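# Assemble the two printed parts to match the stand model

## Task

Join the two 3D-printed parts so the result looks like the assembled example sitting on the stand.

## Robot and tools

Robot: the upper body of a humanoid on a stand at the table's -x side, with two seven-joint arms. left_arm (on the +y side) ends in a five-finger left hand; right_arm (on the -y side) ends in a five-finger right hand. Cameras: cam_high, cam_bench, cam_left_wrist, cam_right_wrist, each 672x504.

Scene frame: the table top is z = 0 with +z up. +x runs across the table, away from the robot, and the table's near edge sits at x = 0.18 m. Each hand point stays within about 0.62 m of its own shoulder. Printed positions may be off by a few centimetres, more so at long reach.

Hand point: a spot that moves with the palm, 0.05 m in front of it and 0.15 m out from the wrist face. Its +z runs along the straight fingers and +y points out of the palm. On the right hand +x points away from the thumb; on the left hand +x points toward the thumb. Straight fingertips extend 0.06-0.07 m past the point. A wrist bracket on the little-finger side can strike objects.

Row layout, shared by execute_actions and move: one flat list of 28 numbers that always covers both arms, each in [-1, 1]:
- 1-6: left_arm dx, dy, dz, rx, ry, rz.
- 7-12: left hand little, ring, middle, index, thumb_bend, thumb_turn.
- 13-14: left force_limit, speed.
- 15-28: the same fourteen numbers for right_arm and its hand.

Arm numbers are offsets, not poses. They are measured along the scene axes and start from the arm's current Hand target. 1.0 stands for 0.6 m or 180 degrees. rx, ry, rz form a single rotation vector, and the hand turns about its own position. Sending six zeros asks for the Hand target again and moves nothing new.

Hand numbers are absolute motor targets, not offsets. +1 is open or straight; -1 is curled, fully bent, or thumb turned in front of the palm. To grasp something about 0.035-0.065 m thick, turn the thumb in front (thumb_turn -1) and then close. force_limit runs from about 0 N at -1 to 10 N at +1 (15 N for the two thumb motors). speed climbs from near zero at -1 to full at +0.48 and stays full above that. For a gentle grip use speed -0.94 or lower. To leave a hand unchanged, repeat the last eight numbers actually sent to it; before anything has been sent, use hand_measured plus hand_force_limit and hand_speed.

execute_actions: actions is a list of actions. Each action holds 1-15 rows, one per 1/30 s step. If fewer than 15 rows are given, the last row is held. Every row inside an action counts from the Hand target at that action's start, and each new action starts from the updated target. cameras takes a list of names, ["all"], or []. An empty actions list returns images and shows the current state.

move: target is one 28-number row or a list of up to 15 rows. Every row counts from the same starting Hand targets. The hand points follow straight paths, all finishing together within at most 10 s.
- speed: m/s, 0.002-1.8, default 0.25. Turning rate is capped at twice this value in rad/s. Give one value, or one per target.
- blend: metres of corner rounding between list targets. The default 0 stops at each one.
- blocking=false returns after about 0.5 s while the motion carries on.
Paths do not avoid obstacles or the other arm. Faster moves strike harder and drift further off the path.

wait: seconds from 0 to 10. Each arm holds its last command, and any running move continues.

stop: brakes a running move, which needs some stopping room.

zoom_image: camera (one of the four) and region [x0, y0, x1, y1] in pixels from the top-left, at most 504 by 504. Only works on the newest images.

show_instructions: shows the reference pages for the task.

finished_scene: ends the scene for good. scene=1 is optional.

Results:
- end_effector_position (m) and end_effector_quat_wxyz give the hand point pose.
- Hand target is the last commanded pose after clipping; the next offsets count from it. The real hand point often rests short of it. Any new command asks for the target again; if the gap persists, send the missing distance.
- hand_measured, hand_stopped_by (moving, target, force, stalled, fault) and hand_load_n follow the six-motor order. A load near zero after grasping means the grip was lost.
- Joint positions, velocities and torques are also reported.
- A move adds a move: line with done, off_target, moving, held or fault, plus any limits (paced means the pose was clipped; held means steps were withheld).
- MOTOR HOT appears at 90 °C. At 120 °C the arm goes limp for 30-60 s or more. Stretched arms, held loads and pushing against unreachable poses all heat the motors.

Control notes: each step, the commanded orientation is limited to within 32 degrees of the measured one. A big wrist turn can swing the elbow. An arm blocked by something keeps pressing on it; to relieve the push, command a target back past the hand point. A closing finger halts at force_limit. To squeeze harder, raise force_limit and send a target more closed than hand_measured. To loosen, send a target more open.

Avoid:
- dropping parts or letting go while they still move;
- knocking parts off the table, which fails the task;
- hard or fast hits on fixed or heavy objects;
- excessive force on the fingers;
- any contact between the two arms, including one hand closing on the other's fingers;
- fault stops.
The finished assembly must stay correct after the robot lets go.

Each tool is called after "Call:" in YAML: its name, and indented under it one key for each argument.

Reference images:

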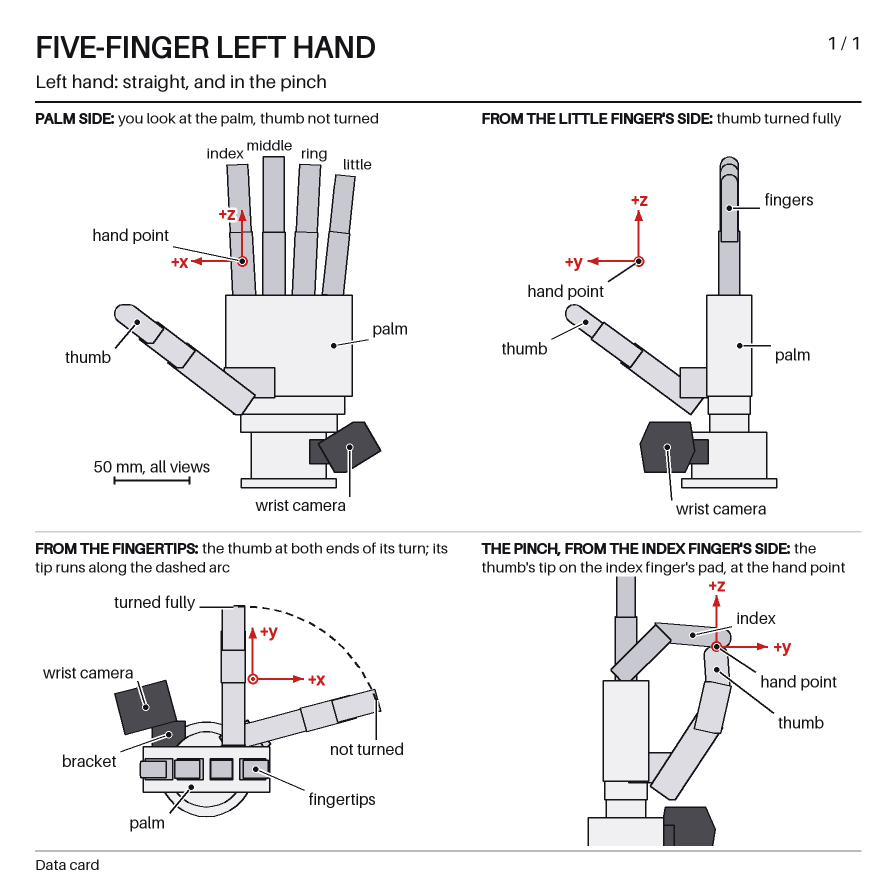

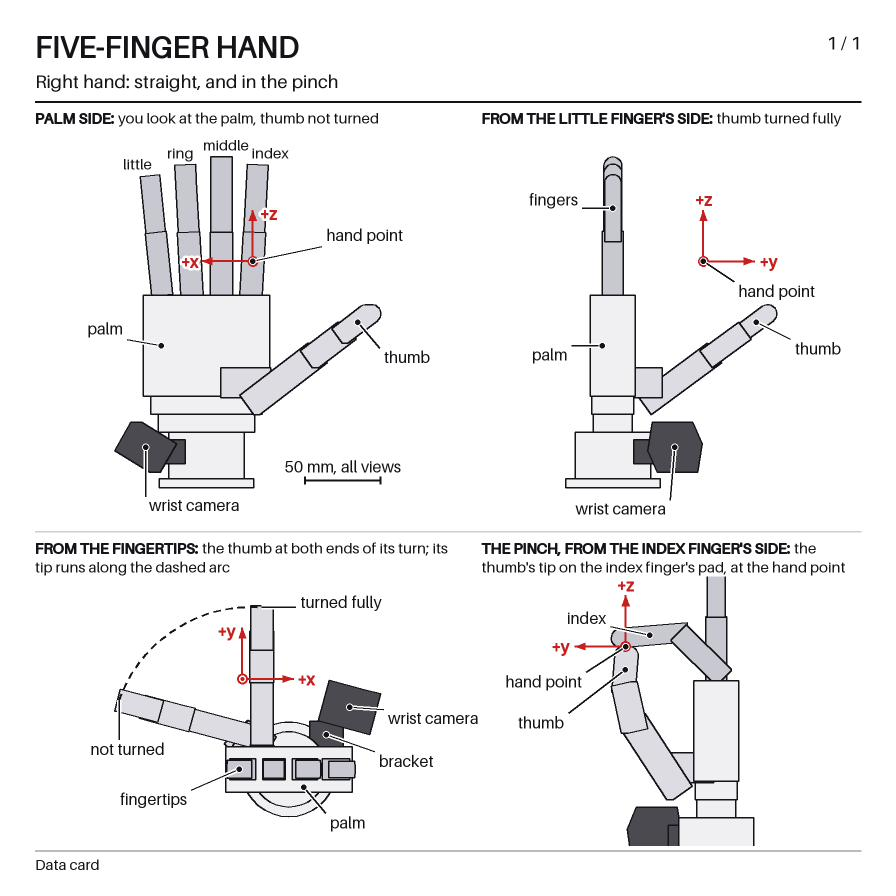

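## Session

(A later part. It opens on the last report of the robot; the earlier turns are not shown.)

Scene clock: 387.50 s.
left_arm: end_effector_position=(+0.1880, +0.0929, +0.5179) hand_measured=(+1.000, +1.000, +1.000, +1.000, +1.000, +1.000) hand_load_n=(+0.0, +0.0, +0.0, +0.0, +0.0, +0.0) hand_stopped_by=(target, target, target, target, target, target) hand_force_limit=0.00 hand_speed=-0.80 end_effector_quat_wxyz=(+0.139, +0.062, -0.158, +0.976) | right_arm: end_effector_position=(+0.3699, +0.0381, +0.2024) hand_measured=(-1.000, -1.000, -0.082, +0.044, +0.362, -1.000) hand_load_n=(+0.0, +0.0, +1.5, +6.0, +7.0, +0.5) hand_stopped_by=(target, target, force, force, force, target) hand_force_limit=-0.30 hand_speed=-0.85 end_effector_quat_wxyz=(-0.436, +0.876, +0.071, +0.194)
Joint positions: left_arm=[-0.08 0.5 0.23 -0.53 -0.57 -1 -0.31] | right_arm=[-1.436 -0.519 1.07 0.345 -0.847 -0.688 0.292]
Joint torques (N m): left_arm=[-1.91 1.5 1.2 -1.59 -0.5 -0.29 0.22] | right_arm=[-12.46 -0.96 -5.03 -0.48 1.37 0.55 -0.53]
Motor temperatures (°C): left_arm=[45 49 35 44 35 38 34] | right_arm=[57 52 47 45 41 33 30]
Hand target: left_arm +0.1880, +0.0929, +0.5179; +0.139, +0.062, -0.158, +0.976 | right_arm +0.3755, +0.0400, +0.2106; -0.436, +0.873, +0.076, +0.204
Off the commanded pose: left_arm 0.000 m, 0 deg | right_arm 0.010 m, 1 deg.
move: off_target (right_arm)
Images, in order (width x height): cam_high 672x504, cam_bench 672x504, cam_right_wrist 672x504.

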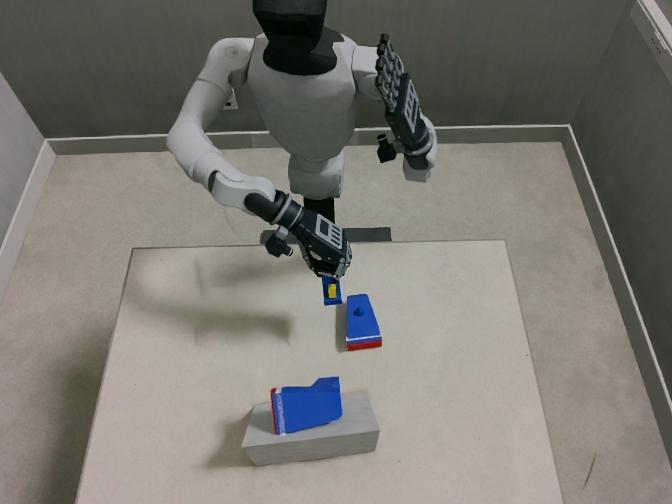

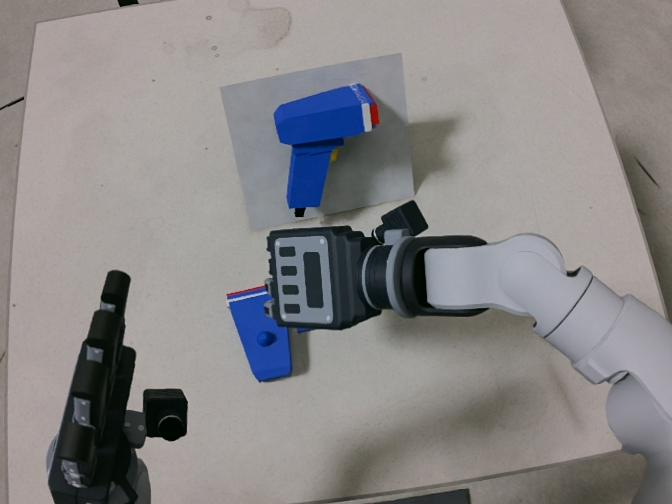

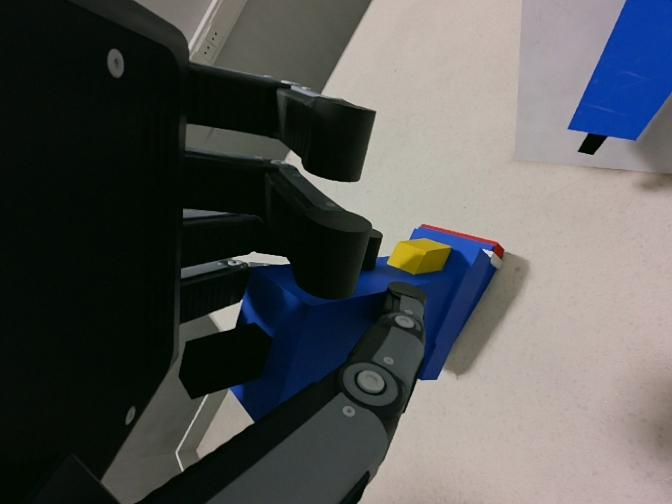

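Call:
move:
  target: [0,0,0,0,0,0,1,1,1,1,1,1,0,-0.8,-0.0265,0.09,0.0,0,0,0,-1,-1,-0.5,-0.5,-0.6,-1,-0.3,-0.85]
  cameras: ["cam_high","cam_bench","cam_right_wrist"]
  speed: 0.12

Call:
zoom_image:
  camera: "cam_high"
  region: [290, 220, 430, 360]

Call:
zoom_image:
  camera: "cam_right_wrist"
  region: [200, 150, 600, 450]

Scene clock: 440.20 s.
left_arm: end_effector_position=(+0.1880, +0.0929, +0.5179) hand_measured=(+1.000, +1.000, +1.000, +1.000, +1.000, +1.000) hand_load_n=(+0.0, +0.0, +0.0, +0.0, +0.0, +0.0) hand_stopped_by=(target, target, target, target, target, target) hand_force_limit=0.00 hand_speed=-0.80 end_effector_quat_wxyz=(+0.139, +0.062, -0.158, +0.976) | right_arm: end_effector_position=(+0.3532, +0.0922, +0.2019) hand_measured=(-1.000, -1.000, -0.082, +0.044, +0.362, -1.000) hand_load_n=(+0.0, +0.0, +1.5, +6.0, +6.5, +0.5) hand_stopped_by=(target, target, force, force, force, target) hand_force_limit=-0.30 hand_speed=-0.85 end_effector_quat_wxyz=(-0.435, +0.877, +0.072, +0.191)
Joint positions: left_arm=[-0.08 0.5 0.23 -0.53 -0.57 -1 -0.31] | right_arm=[-1.436 -0.325 1.07 0.319 -0.843 -0.54 0.448]
Joint torques (N m): left_arm=[-1.91 1.5 1.2 -1.58 -0.5 -0.29 0.22] | right_arm=[-12.15 -0.6 -5.04 -0.93 1.02 0.73 -0.47]
Motor temperatures (°C): left_arm=[45 49 35 44 35 38 34] | right_arm=[72 49 50 45 41 33 31]
Hand target: left_arm +0.1880, +0.0929, +0.5179; +0.139, +0.062, -0.158, +0.976 | right_arm +0.3596, +0.0940, +0.2106; -0.436, +0.873, +0.076, +0.204
Off the commanded pose: left_arm 0.000 m, 0 deg | right_arm 0.011 m, 2 deg.
move: off_target (right_arm)
Images, in order (width x height): cam_high 672x504, cam_bench 672x504, cam_right_wrist 672x504.

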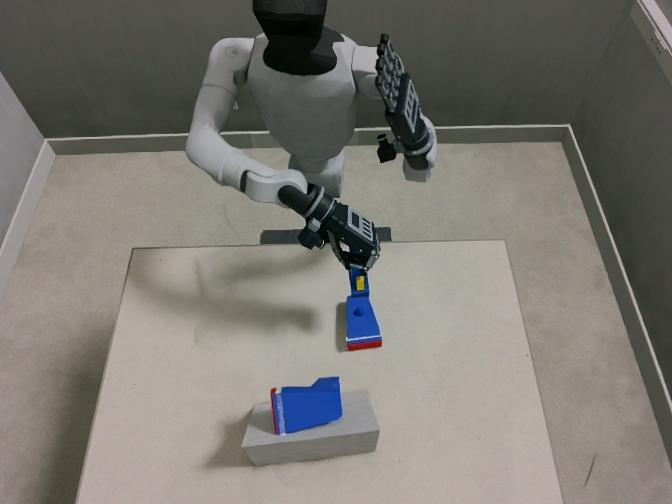

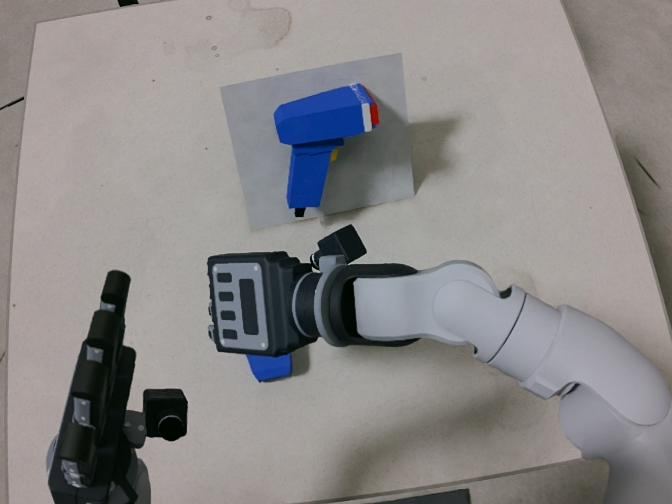

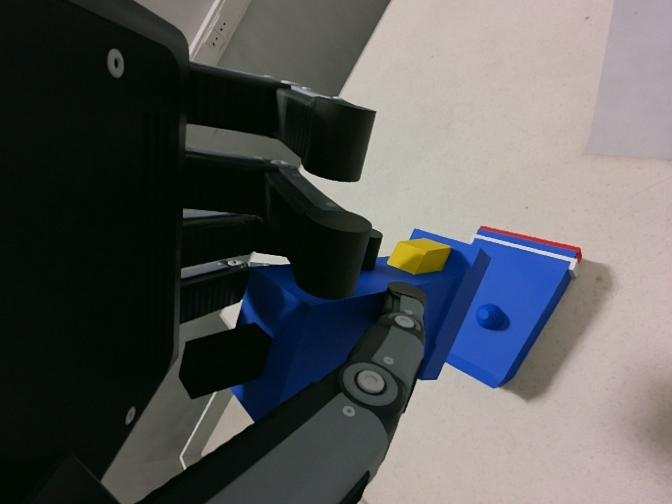

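Scaled by 3.600 from the camera's 672x504 image, which has a finer 960x720 frame.

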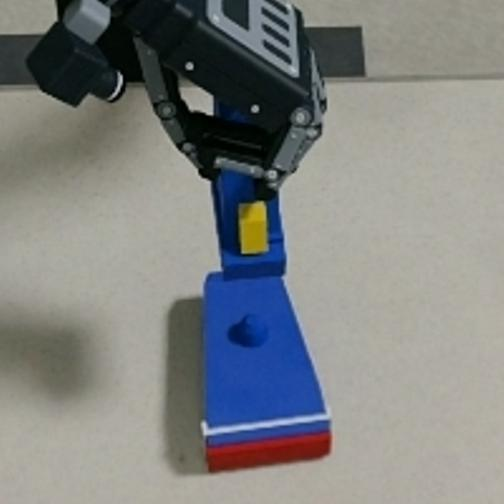

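Scaled by 1.260 from the camera's 672x504 image, which has a finer 960x720 frame.

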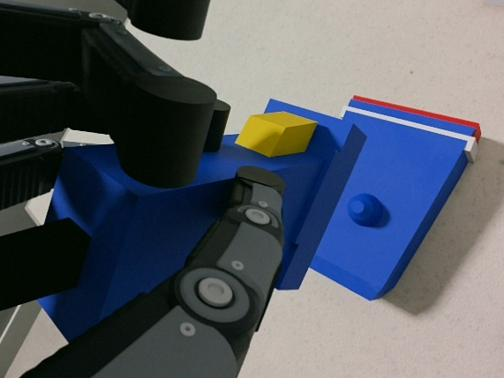

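Call:
move:
  target: [0,0,0,0,0,0,1,1,1,1,1,1,0,-0.8,0,0,-0.065,0,0,0.017,-1,-1,-0.5,-0.5,-0.6,-1,-0.3,-0.85]
  cameras: ["cam_high","cam_bench","cam_right_wrist"]
  speed: 0.1

Call:
zoom_image:
  camera: "cam_high"
  region: [290, 220, 430, 360]

Call:
zoom_image:
  camera: "cam_right_wrist"
  region: [200, 150, 600, 450]

Scene clock: 456.90 s.
left_arm: end_effector_position=(+0.1880, +0.0929, +0.5179) hand_measured=(+1.000, +1.000, +1.000, +1.000, +1.000, +1.000) hand_load_n=(+0.0, +0.0, +0.0, +0.0, +0.0, +0.0) hand_stopped_by=(target, target, target, target, target, target) hand_force_limit=0.00 hand_speed=-0.80 end_effector_quat_wxyz=(+0.139, +0.062, -0.158, +0.976) | right_arm: end_effector_position=(+0.3606, +0.0937, +0.1745) hand_measured=(-1.000, -1.000, -0.082, +0.044, +0.362, -1.000) hand_load_n=(+0.0, +0.0, +1.5, +6.0, +6.5, +0.5) hand_stopped_by=(target, target, force, force, force, target) hand_force_limit=-0.30 hand_speed=-0.85 end_effector_quat_wxyz=(-0.441, +0.870, +0.102, +0.195)
Joint positions: left_arm=[-0.08 0.5 0.23 -0.53 -0.57 -1 -0.31] | right_arm=[-1.429 -0.281 1.15 0.464 -0.976 -0.574 0.232]
Joint torques (N m): left_arm=[-1.91 1.49 1.2 -1.58 -0.5 -0.29 0.23] | right_arm=[-8.93 -0.22 -3.78 -0.67 1.35 0.7 -0.67]
Motor temperatures (°C): left_arm=[45 49 35 44 35 38 34] | right_arm=[71 48 50 45 41 33 31]
Hand target: left_arm +0.1880, +0.0929, +0.5179; +0.139, +0.062, -0.158, +0.976 | right_arm +0.3596, +0.0940, +0.1716; -0.442, +0.871, +0.099, +0.192
Off the commanded pose: left_arm 0.000 m, 0 deg | right_arm 0.003 m, 0 deg.
move: done
Images, in order (width x height): cam_high 672x504, cam_bench 672x504, cam_right_wrist 672x504.

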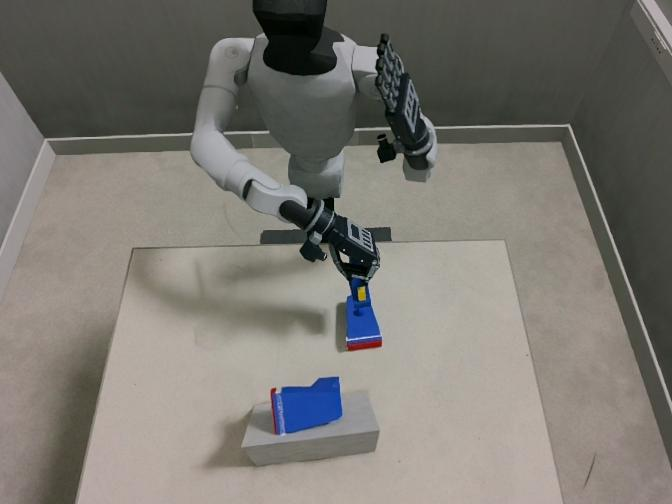

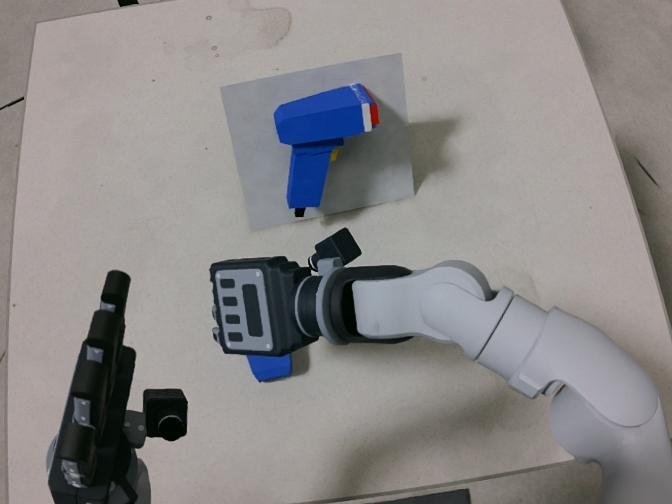

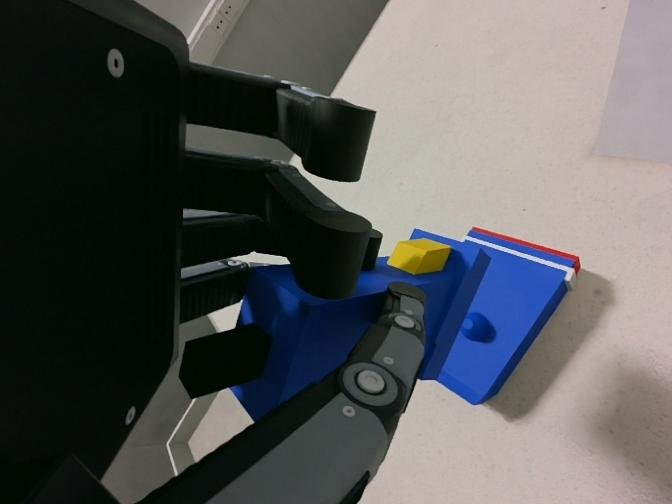

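Scaled by 3.600 from the camera's 672x504 image, which has a finer 960x720 frame.

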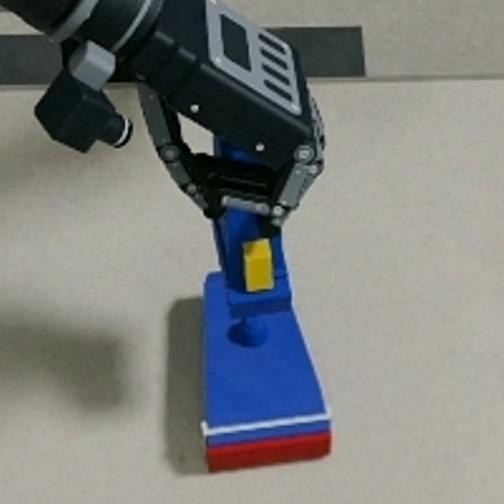

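Scaled by 1.260 from the camera's 672x504 image, which has a finer 960x720 frame.

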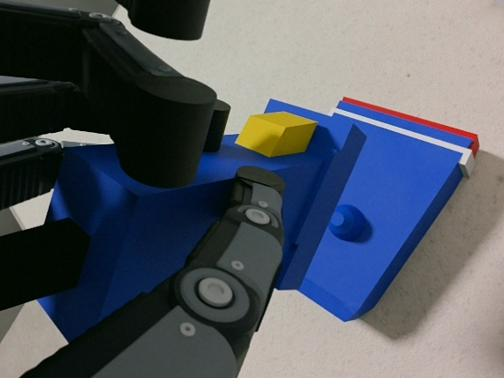

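Call:
move:
  target: [0,0,0,0,0,0,1,1,1,1,1,1,0,-0.8,0.016,-0.007,-0.04,0,0,0.005,-1,-1,-0.5,-0.5,-0.6,-1,-0.3,-0.85]
  cameras: ["cam_high","cam_right_wrist"]
  speed: 0.1

Call:
zoom_image:
  camera: "cam_high"
  region: [310, 260, 410, 360]

Call:
zoom_image:
  camera: "cam_right_wrist"
  region: [200, 150, 600, 450]

Scene clock: 482.57 s.
left_arm: end_effector_position=(+0.1880, +0.0929, +0.5179) hand_measured=(+1.000, +1.000, +1.000, +1.000, +1.000, +1.000) hand_load_n=(+0.0, +0.0, +0.0, +0.0, +0.0, -0.5) hand_stopped_by=(target, target, target, target, target, target) hand_force_limit=0.00 hand_speed=-0.80 end_effector_quat_wxyz=(+0.139, +0.062, -0.158, +0.976) | right_arm: end_effector_position=(+0.3690, +0.0894, +0.1482) hand_measured=(-1.000, -1.000, -0.082, +0.044, +0.362, -1.000) hand_load_n=(+0.0, +0.0, +1.5, +6.0, +6.5, +0.5) hand_stopped_by=(target, target, force, force, force, target) hand_force_limit=-0.30 hand_speed=-0.85 end_effector_quat_wxyz=(-0.444, +0.870, +0.104, +0.188)
Joint positions: left_arm=[-0.08 0.5 0.23 -0.53 -0.57 -1 -0.31] | right_arm=[-1.429 -0.222 1.219 0.659 -1.057 -0.6 0.039]
Joint torques (N m): left_arm=[-1.9 1.5 1.19 -1.58 -0.5 -0.29 0.22] | right_arm=[-10.23 -0.21 -3.38 -0.61 1.09 0.62 -0.66]
Motor temperatures (°C): left_arm=[45 49 35 44 35 38 34] | right_arm=[63 48 49 45 41 33 31]
Hand target: left_arm +0.1880, +0.0929, +0.5179; +0.139, +0.062, -0.158, +0.976 | right_arm +0.3692, +0.0898, +0.1476; -0.443, +0.870, +0.106, +0.189
Off the commanded pose: left_arm 0.000 m, 0 deg | right_arm 0.001 m, 0 deg.
move: done
Images, in order (width x height): cam_high 672x504, cam_right_wrist 672x504.

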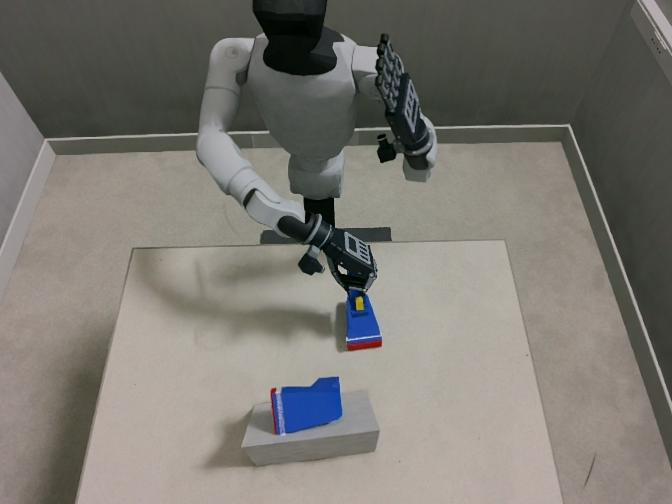

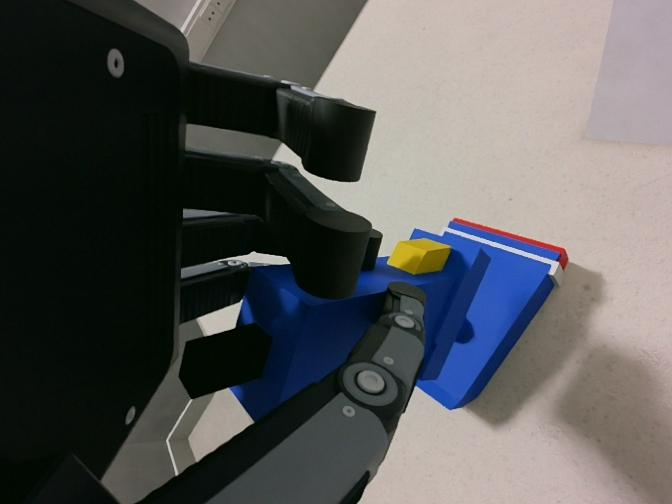

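Scaled by 5.040 from the camera's 672x504 image, which has a finer 960x720 frame.

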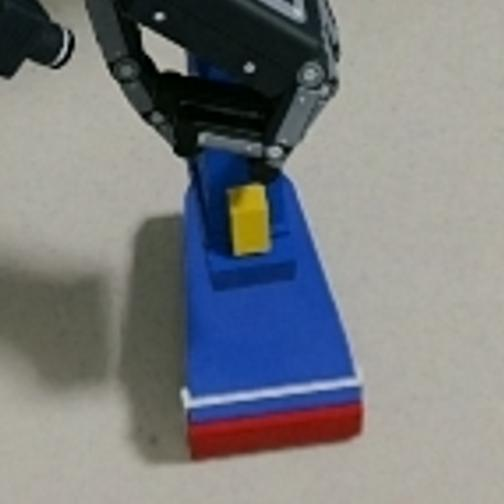

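Scaled by 1.260 from the camera's 672x504 image, which has a finer 960x720 frame.

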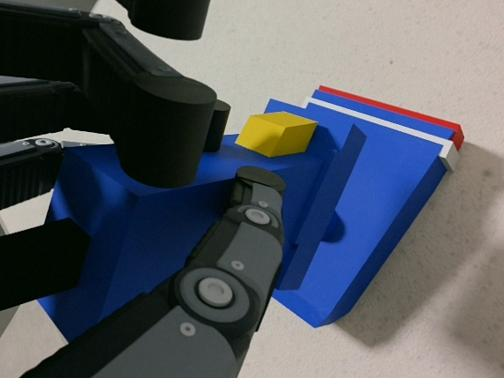

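Call:
move:
  target: [0,0,0,0,0,0,1,1,1,1,1,1,0,-0.8,-0.003,-0.001,-0.027,0,0,0,-1,-1,-0.5,-0.5,-0.6,-1,-0.3,-0.85]
  cameras: ["cam_high","cam_right_wrist"]
  speed: 0.06

Call:
zoom_image:
  camera: "cam_high"
  region: [310, 260, 410, 360]

Call:
zoom_image:
  camera: "cam_right_wrist"
  region: [350, 180, 600, 430]

Scene clock: 515.63 s.
left_arm: end_effector_position=(+0.1880, +0.0929, +0.5179) hand_measured=(+1.000, +1.000, +1.000, +1.000, +1.000, +1.000) hand_load_n=(+0.0, +0.0, +0.0, +0.0, +0.0, +0.0) hand_stopped_by=(target, target, target, target, target, target) hand_force_limit=0.00 hand_speed=-0.80 end_effector_quat_wxyz=(+0.139, +0.062, -0.158, +0.976) | right_arm: end_effector_position=(+0.3689, +0.0892, +0.1349) hand_measured=(-1.000, -1.000, -0.082, +0.044, +0.362, -1.000) hand_load_n=(+0.0, +0.0, +1.5, +6.0, +6.5, +0.5) hand_stopped_by=(target, target, force, force, force, target) hand_force_limit=-0.30 hand_speed=-0.85 end_effector_quat_wxyz=(-0.442, +0.870, +0.109, +0.191)
Joint positions: left_arm=[-0.08 0.5 0.23 -0.53 -0.57 -1 -0.31] | right_arm=[-1.415 -0.198 1.263 0.703 -1.091 -0.572 -0.021]
Joint torques (N m): left_arm=[-1.91 1.5 1.19 -1.59 -0.5 -0.29 0.22] | right_arm=[-8.99 -0.21 -3.08 -0.46 1.35 0.86 -0.66]
Motor temperatures (°C): left_arm=[45 49 35 44 35 38 34] | right_arm=[65 48 48 44 41 33 31]
Hand target: left_arm +0.1880, +0.0929, +0.5179; +0.139, +0.062, -0.158, +0.976 | right_arm +0.3674, +0.0892, +0.1314; -0.443, +0.870, +0.106, +0.189
Off the commanded pose: left_arm 0.000 m, 0 deg | right_arm 0.004 m, 1 deg.
move: off_target (right_arm)
Images, in order (width x height): cam_high 672x504, cam_right_wrist 672x504.

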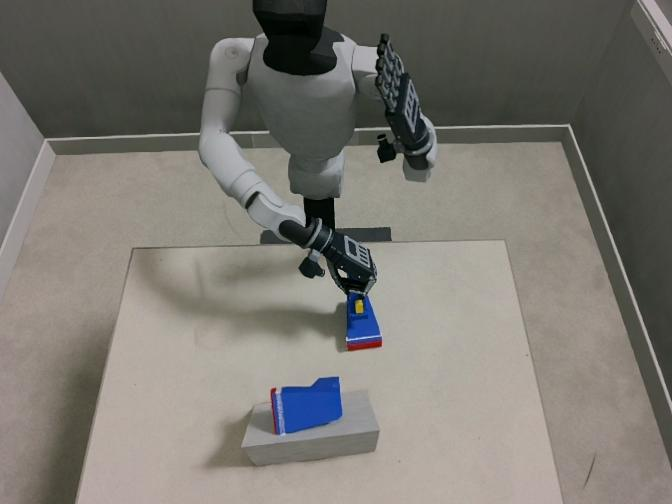

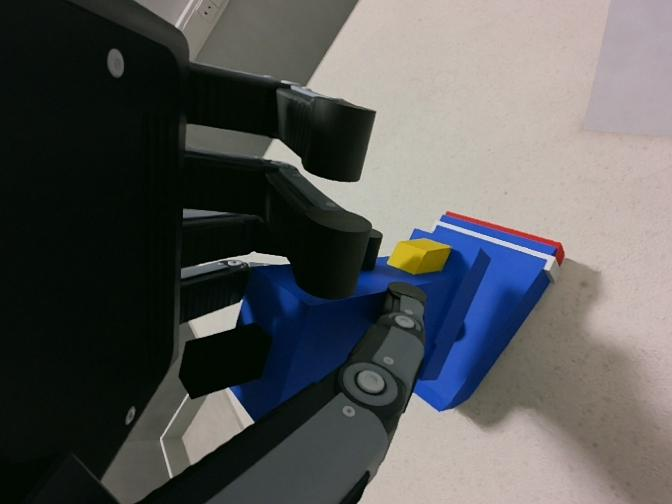

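Scaled by 5.040 from the camera's 672x504 image, which has a finer 960x720 frame.

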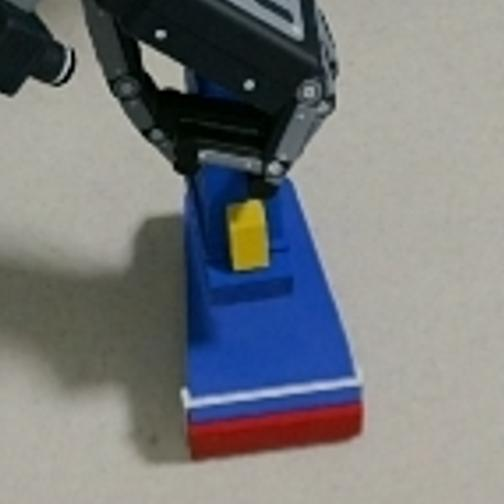

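Scaled by 2.016 from the camera's 672x504 image, which has a finer 960x720 frame.

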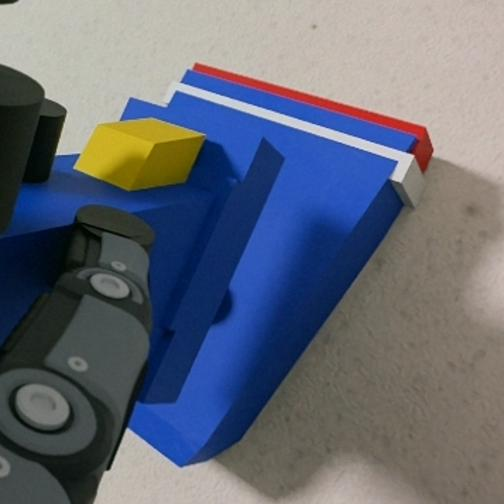

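Call:
move:
  target: [0,0,0,0,0,0,1,1,1,1,1,1,0,-0.8,-0.001,0,-0.03,0,0,0,-1,-1,-0.5,-0.5,-0.6,-1,-0.3,-0.85]
  cameras: ["cam_high","cam_right_wrist"]
  speed: 0.05

Call:
zoom_image:
  camera: "cam_high"
  region: [310, 260, 410, 360]

Call:
zoom_image:
  camera: "cam_right_wrist"
  region: [350, 180, 600, 430]

Scene clock: 529.47 s.
left_arm: end_effector_position=(+0.1880, +0.0929, +0.5179) hand_measured=(+1.000, +1.000, +1.000, +1.000, +1.000, +1.000) hand_load_n=(+0.0, +0.0, +0.0, +0.0, +0.0, +0.0) hand_stopped_by=(target, target, target, target, target, target) hand_force_limit=0.00 hand_speed=-0.80 end_effector_quat_wxyz=(+0.139, +0.062, -0.158, +0.976) | right_arm: end_effector_position=(+0.3686, +0.0893, +0.1171) hand_measured=(-1.000, -1.000, -0.082, +0.044, +0.362, -1.000) hand_load_n=(+0.0, +0.0, +1.5, +6.0, +6.5, +0.0) hand_stopped_by=(target, target, force, force, force, target) hand_force_limit=-0.30 hand_speed=-0.85 end_effector_quat_wxyz=(-0.442, +0.870, +0.109, +0.191)
Joint positions: left_arm=[-0.08 0.5 0.23 -0.53 -0.57 -1 -0.31] | right_arm=[-1.396 -0.151 1.316 0.794 -1.124 -0.543 -0.106]
Joint torques (N m): left_arm=[-1.91 1.49 1.2 -1.58 -0.5 -0.29 0.22] | right_arm=[-8.69 -0.07 -2.99 -0.48 1.2 0.86 -0.67]
Motor temperatures (°C): left_arm=[45 49 35 44 35 38 34] | right_arm=[64 48 48 44 41 33 31]
Hand target: left_arm +0.1880, +0.0929, +0.5179; +0.139, +0.062, -0.158, +0.976 | right_arm +0.3668, +0.0892, +0.1134; -0.443, +0.870, +0.106, +0.189
Off the commanded pose: left_arm 0.000 m, 0 deg | right_arm 0.004 m, 1 deg.
move: off_target (right_arm)
Images, in order (width x height): cam_high 672x504, cam_right_wrist 672x504.

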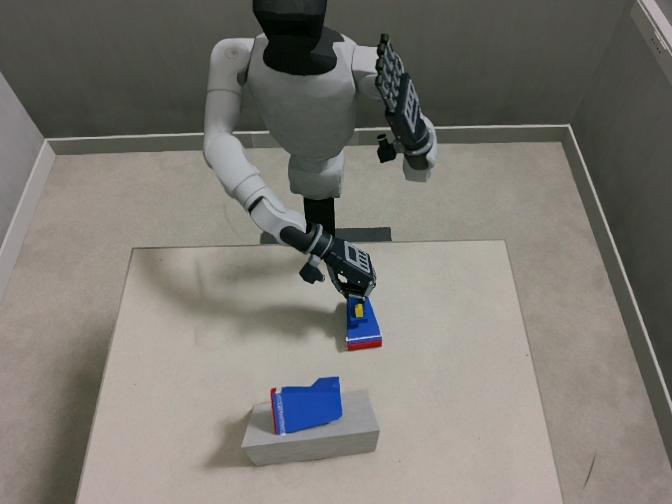

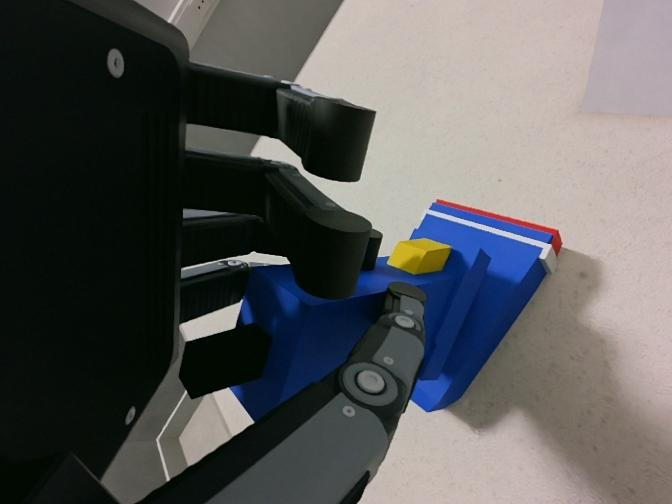

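Scaled by 5.040 from the camera's 672x504 image, which has a finer 960x720 frame.

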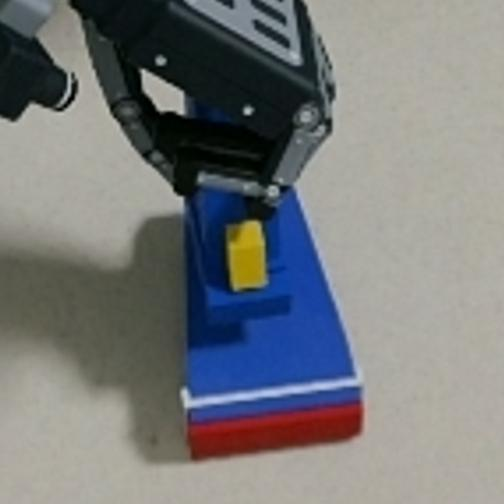

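Scaled by 2.016 from the camera's 672x504 image, which has a finer 960x720 frame.

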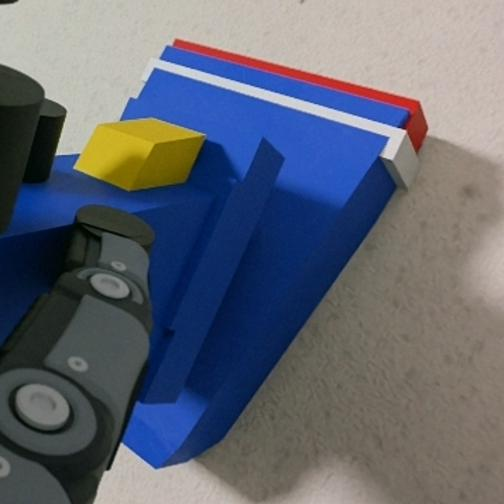

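Call:
move:
  target: [0,0,0,0,0,0,1,1,1,1,1,1,0,-0.8,-0.001,0.008,0.003,0,0,0,-1,-1,-0.5,-0.5,-0.6,-1,-0.3,-0.85]
  cameras: ["cam_high","cam_right_wrist"]
  speed: 0.05

Call:
zoom_image:
  camera: "cam_high"
  region: [320, 280, 400, 360]

Call:
zoom_image:
  camera: "cam_right_wrist"
  region: [350, 180, 600, 430]

Scene clock: 550.13 s.
left_arm: end_effector_position=(+0.1880, +0.0929, +0.5179) hand_measured=(+1.000, +1.000, +1.000, +1.000, +1.000, +1.000) hand_load_n=(+0.0, +0.0, +0.0, +0.0, +0.0, +0.0) hand_stopped_by=(target, target, target, target, target, target) hand_force_limit=0.00 hand_speed=-0.80 end_effector_quat_wxyz=(+0.139, +0.062, -0.158, +0.976) | right_arm: end_effector_position=(+0.3663, +0.0934, +0.1162) hand_measured=(-1.000, -1.000, -0.082, +0.044, +0.362, -1.000) hand_load_n=(+0.0, +0.0, +1.5, +6.0, +6.5, +0.0) hand_stopped_by=(target, target, force, force, force, target) hand_force_limit=-0.30 hand_speed=-0.85 end_effector_quat_wxyz=(-0.441, +0.870, +0.111, +0.189)
Joint positions: left_arm=[-0.08 0.5 0.23 -0.53 -0.57 -1 -0.31] | right_arm=[-1.396 -0.134 1.316 0.8 -1.124 -0.541 -0.098]
Joint torques (N m): left_arm=[-1.92 1.49 1.19 -1.59 -0.5 -0.29 0.23] | right_arm=[-9.5 -0.02 -3.38 -0.57 1.43 0.83 -0.53]
Motor temperatures (°C): left_arm=[45 49 35 44 35 38 34] | right_arm=[63 48 48 44 41 33 31]
Hand target: left_arm +0.1880, +0.0929, +0.5179; +0.139, +0.062, -0.158, +0.976 | right_arm +0.3662, +0.0940, +0.1152; -0.443, +0.870, +0.106, +0.189
Off the commanded pose: left_arm 0.000 m, 0 deg | right_arm 0.001 m, 1 deg.
move: done
Images, in order (width x height): cam_high 672x504, cam_right_wrist 672x504.

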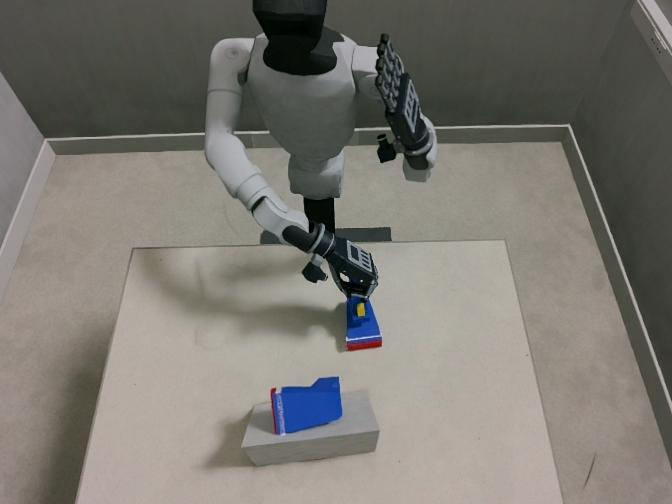

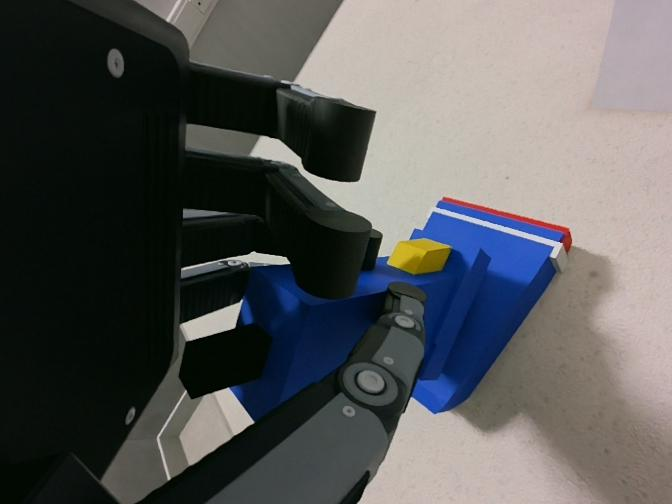

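Scaled by 6.300 from the camera's 672x504 image, which has a finer 960x720 frame.

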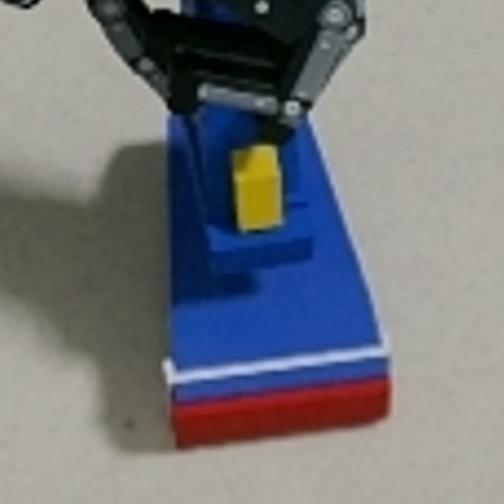

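Scaled by 2.016 from the camera's 672x504 image, which has a finer 960x720 frame.

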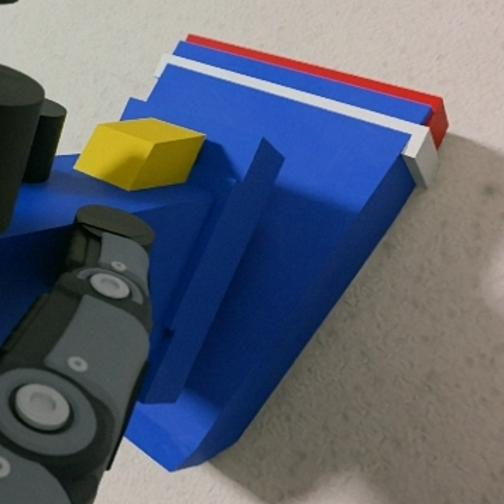

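Call:
move:
  target: [0,0,0,0,0,0,1,1,1,1,1,1,0,-0.8,0.002,0,-0.022,0,0,0,-1,-1,-0.5,-0.5,-0.6,-1,-0.3,-0.85]
  cameras: ["cam_high","cam_right_wrist"]
  speed: 0.04

Call:
zoom_image:
  camera: "cam_high"
  region: [320, 280, 400, 360]

Call:
zoom_image:
  camera: "cam_right_wrist"
  region: [350, 180, 600, 430]

Scene clock: 559.63 s.
left_arm: end_effector_position=(+0.1880, +0.0929, +0.5179) hand_measured=(+1.000, +1.000, +1.000, +1.000, +1.000, +1.000) hand_load_n=(+0.0, +0.0, +0.0, +0.0, +0.0, +0.0) hand_stopped_by=(target, target, target, target, target, target) hand_force_limit=0.00 hand_speed=-0.80 end_effector_quat_wxyz=(+0.139, +0.062, -0.158, +0.976) | right_arm: end_effector_position=(+0.3709, +0.0956, +0.1084) hand_measured=(-1.000, -1.000, -0.082, +0.044, +0.362, -1.000) hand_load_n=(+0.0, +0.0, +2.0, +5.5, +6.0, -0.5) hand_stopped_by=(target, target, force, force, force, target) hand_force_limit=-0.30 hand_speed=-0.85 end_effector_quat_wxyz=(-0.447, +0.867, +0.107, +0.193)
Joint positions: left_arm=[-0.08 0.5 0.23 -0.53 -0.57 -1 -0.31] | right_arm=[-1.396 -0.084 1.346 0.909 -1.141 -0.527 -0.181]
Joint torques (N m): left_arm=[-1.91 1.5 1.19 -1.58 -0.5 -0.29 0.22] | right_arm=[-8.73 0.26 -2.18 -0.22 1.19 0.68 -0.56]
Motor temperatures (°C): left_arm=[45 49 35 44 35 38 34] | right_arm=[64 47 48 44 41 33 31]
Hand target: left_arm +0.1880, +0.0929, +0.5179; +0.139, +0.062, -0.158, +0.976 | right_arm +0.3674, +0.0940, +0.1020; -0.443, +0.870, +0.106, +0.189
Off the commanded pose: left_arm 0.000 m, 0 deg | right_arm 0.007 m, 1 deg.
move: off_target (right_arm)
Images, in order (width x height): cam_high 672x504, cam_right_wrist 672x504.

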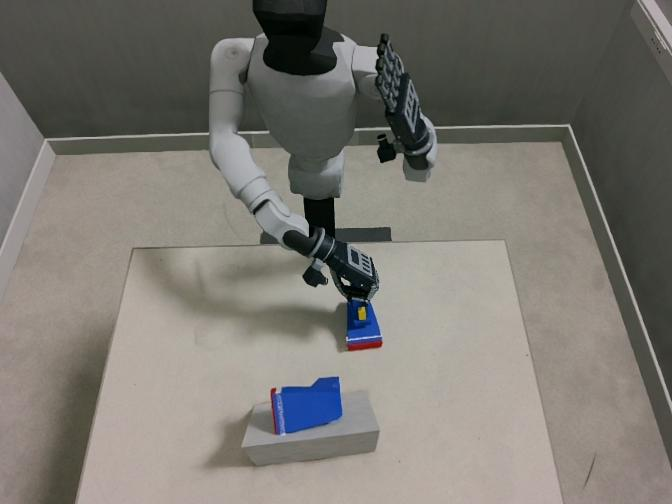

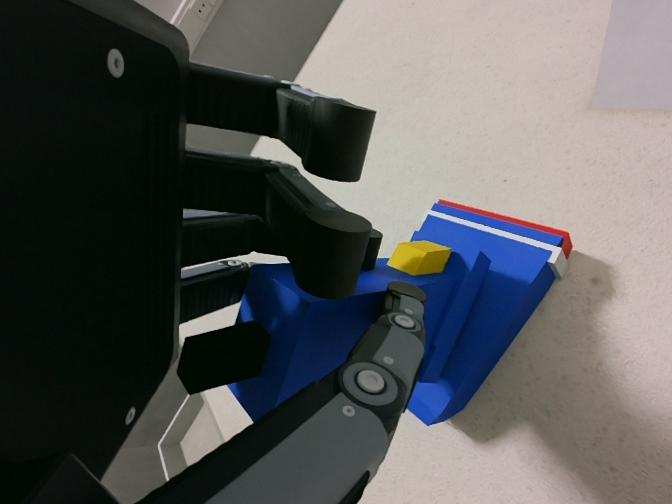

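Scaled by 6.300 from the camera's 672x504 image, which has a finer 960x720 frame.

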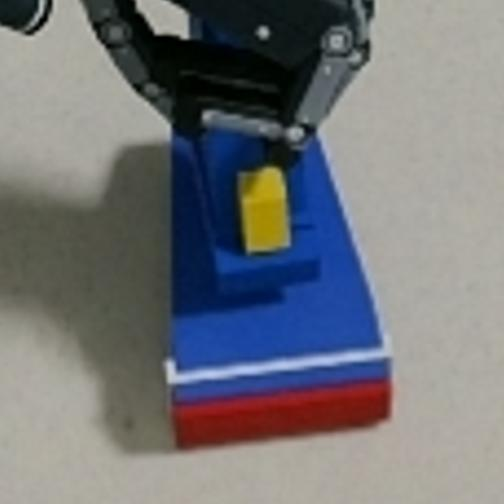

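Scaled by 2.016 from the camera's 672x504 image, which has a finer 960x720 frame.

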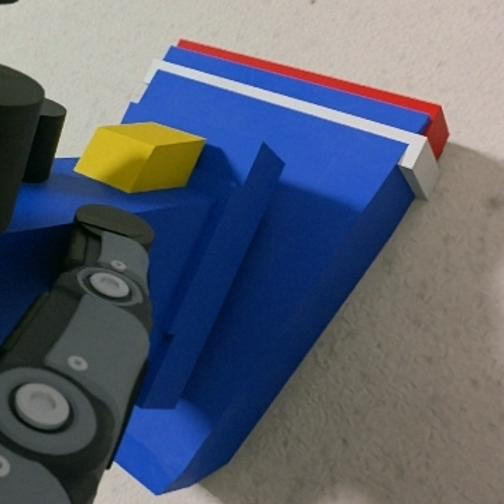

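Call:
move:
  target:
    - [0,0,0,0,0,0,1,1,1,1,1,1,0,-0.8,0.003,-0.001,0.012,0,0,0,-1,-1,-0.5,-0.5,-0.6,-1,-0.3,-0.85]
    - [0,0,0,0,0,0,1,1,1,1,1,1,0,-0.8,0.003,-0.001,-0.006,0,0,0,-1,-1,-0.5,-0.5,-0.6,-1,-0.3,-0.85]
  cameras: ["cam_high"]
  speed: 0.04

Call:
zoom_image:
  camera: "cam_high"
  region: [320, 280, 400, 360]

Scene clock: 575.50 s.
left_arm: end_effector_position=(+0.1880, +0.0929, +0.5179) hand_measured=(+1.000, +1.000, +1.000, +1.000, +1.000, +1.000) hand_load_n=(+0.0, +0.0, +0.0, +0.0, +0.0, +0.0) hand_stopped_by=(target, target, target, target, target, target) hand_force_limit=0.00 hand_speed=-0.80 end_effector_quat_wxyz=(+0.139, +0.062, -0.158, +0.976) | right_arm: end_effector_position=(+0.3743, +0.0966, +0.1073) hand_measured=(-1.000, -1.000, -0.082, +0.044, +0.362, -1.000) hand_load_n=(+0.0, +0.0, +2.5, +4.0, +5.5, -2.5) hand_stopped_by=(target, target, force, force, force, target) hand_force_limit=-0.30 hand_speed=-0.85 end_effector_quat_wxyz=(-0.454, +0.863, +0.101, +0.196)
Joint positions: left_arm=[-0.08 0.5 0.23 -0.53 -0.57 -1 -0.31] | right_arm=[-1.396 -0.063 1.351 0.965 -1.145 -0.524 -0.227]
Joint torques (N m): left_arm=[-1.91 1.49 1.19 -1.58 -0.51 -0.29 0.22] | right_arm=[-8.98 0.65 -1.25 -0.17 1.12 0.31 -0.33]
Motor temperatures (°C): left_arm=[45 49 35 44 35 38 34] | right_arm=[63 47 47 44 41 33 31]
Hand target: left_arm +0.1880, +0.0929, +0.5179; +0.139, +0.062, -0.158, +0.976 | right_arm +0.3692, +0.0934, +0.0984; -0.443, +0.870, +0.106, +0.189
Off the commanded pose: left_arm 0.000 m, 0 deg | right_arm 0.011 m, 2 deg.
move: off_target (right_arm)
Images, in order (width x height): cam_high 672x504.

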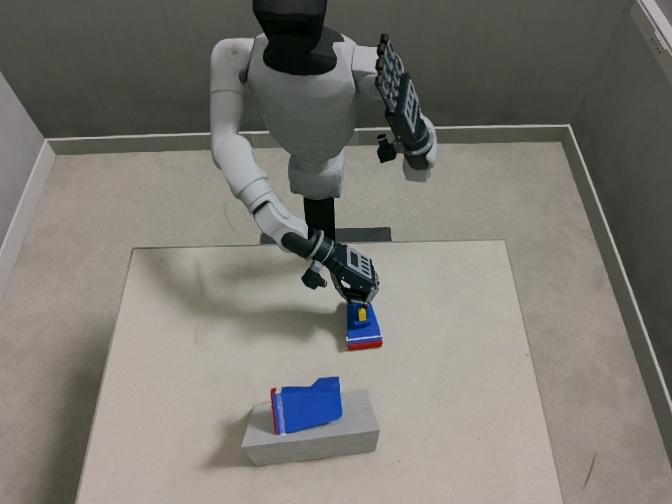

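Scaled by 6.300 from the camera's 672x504 image, which has a finer 960x720 frame.

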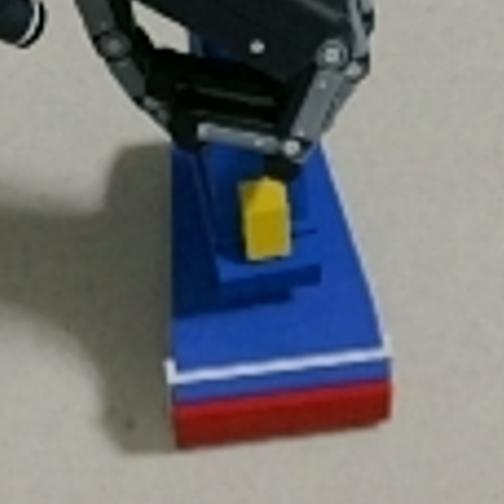

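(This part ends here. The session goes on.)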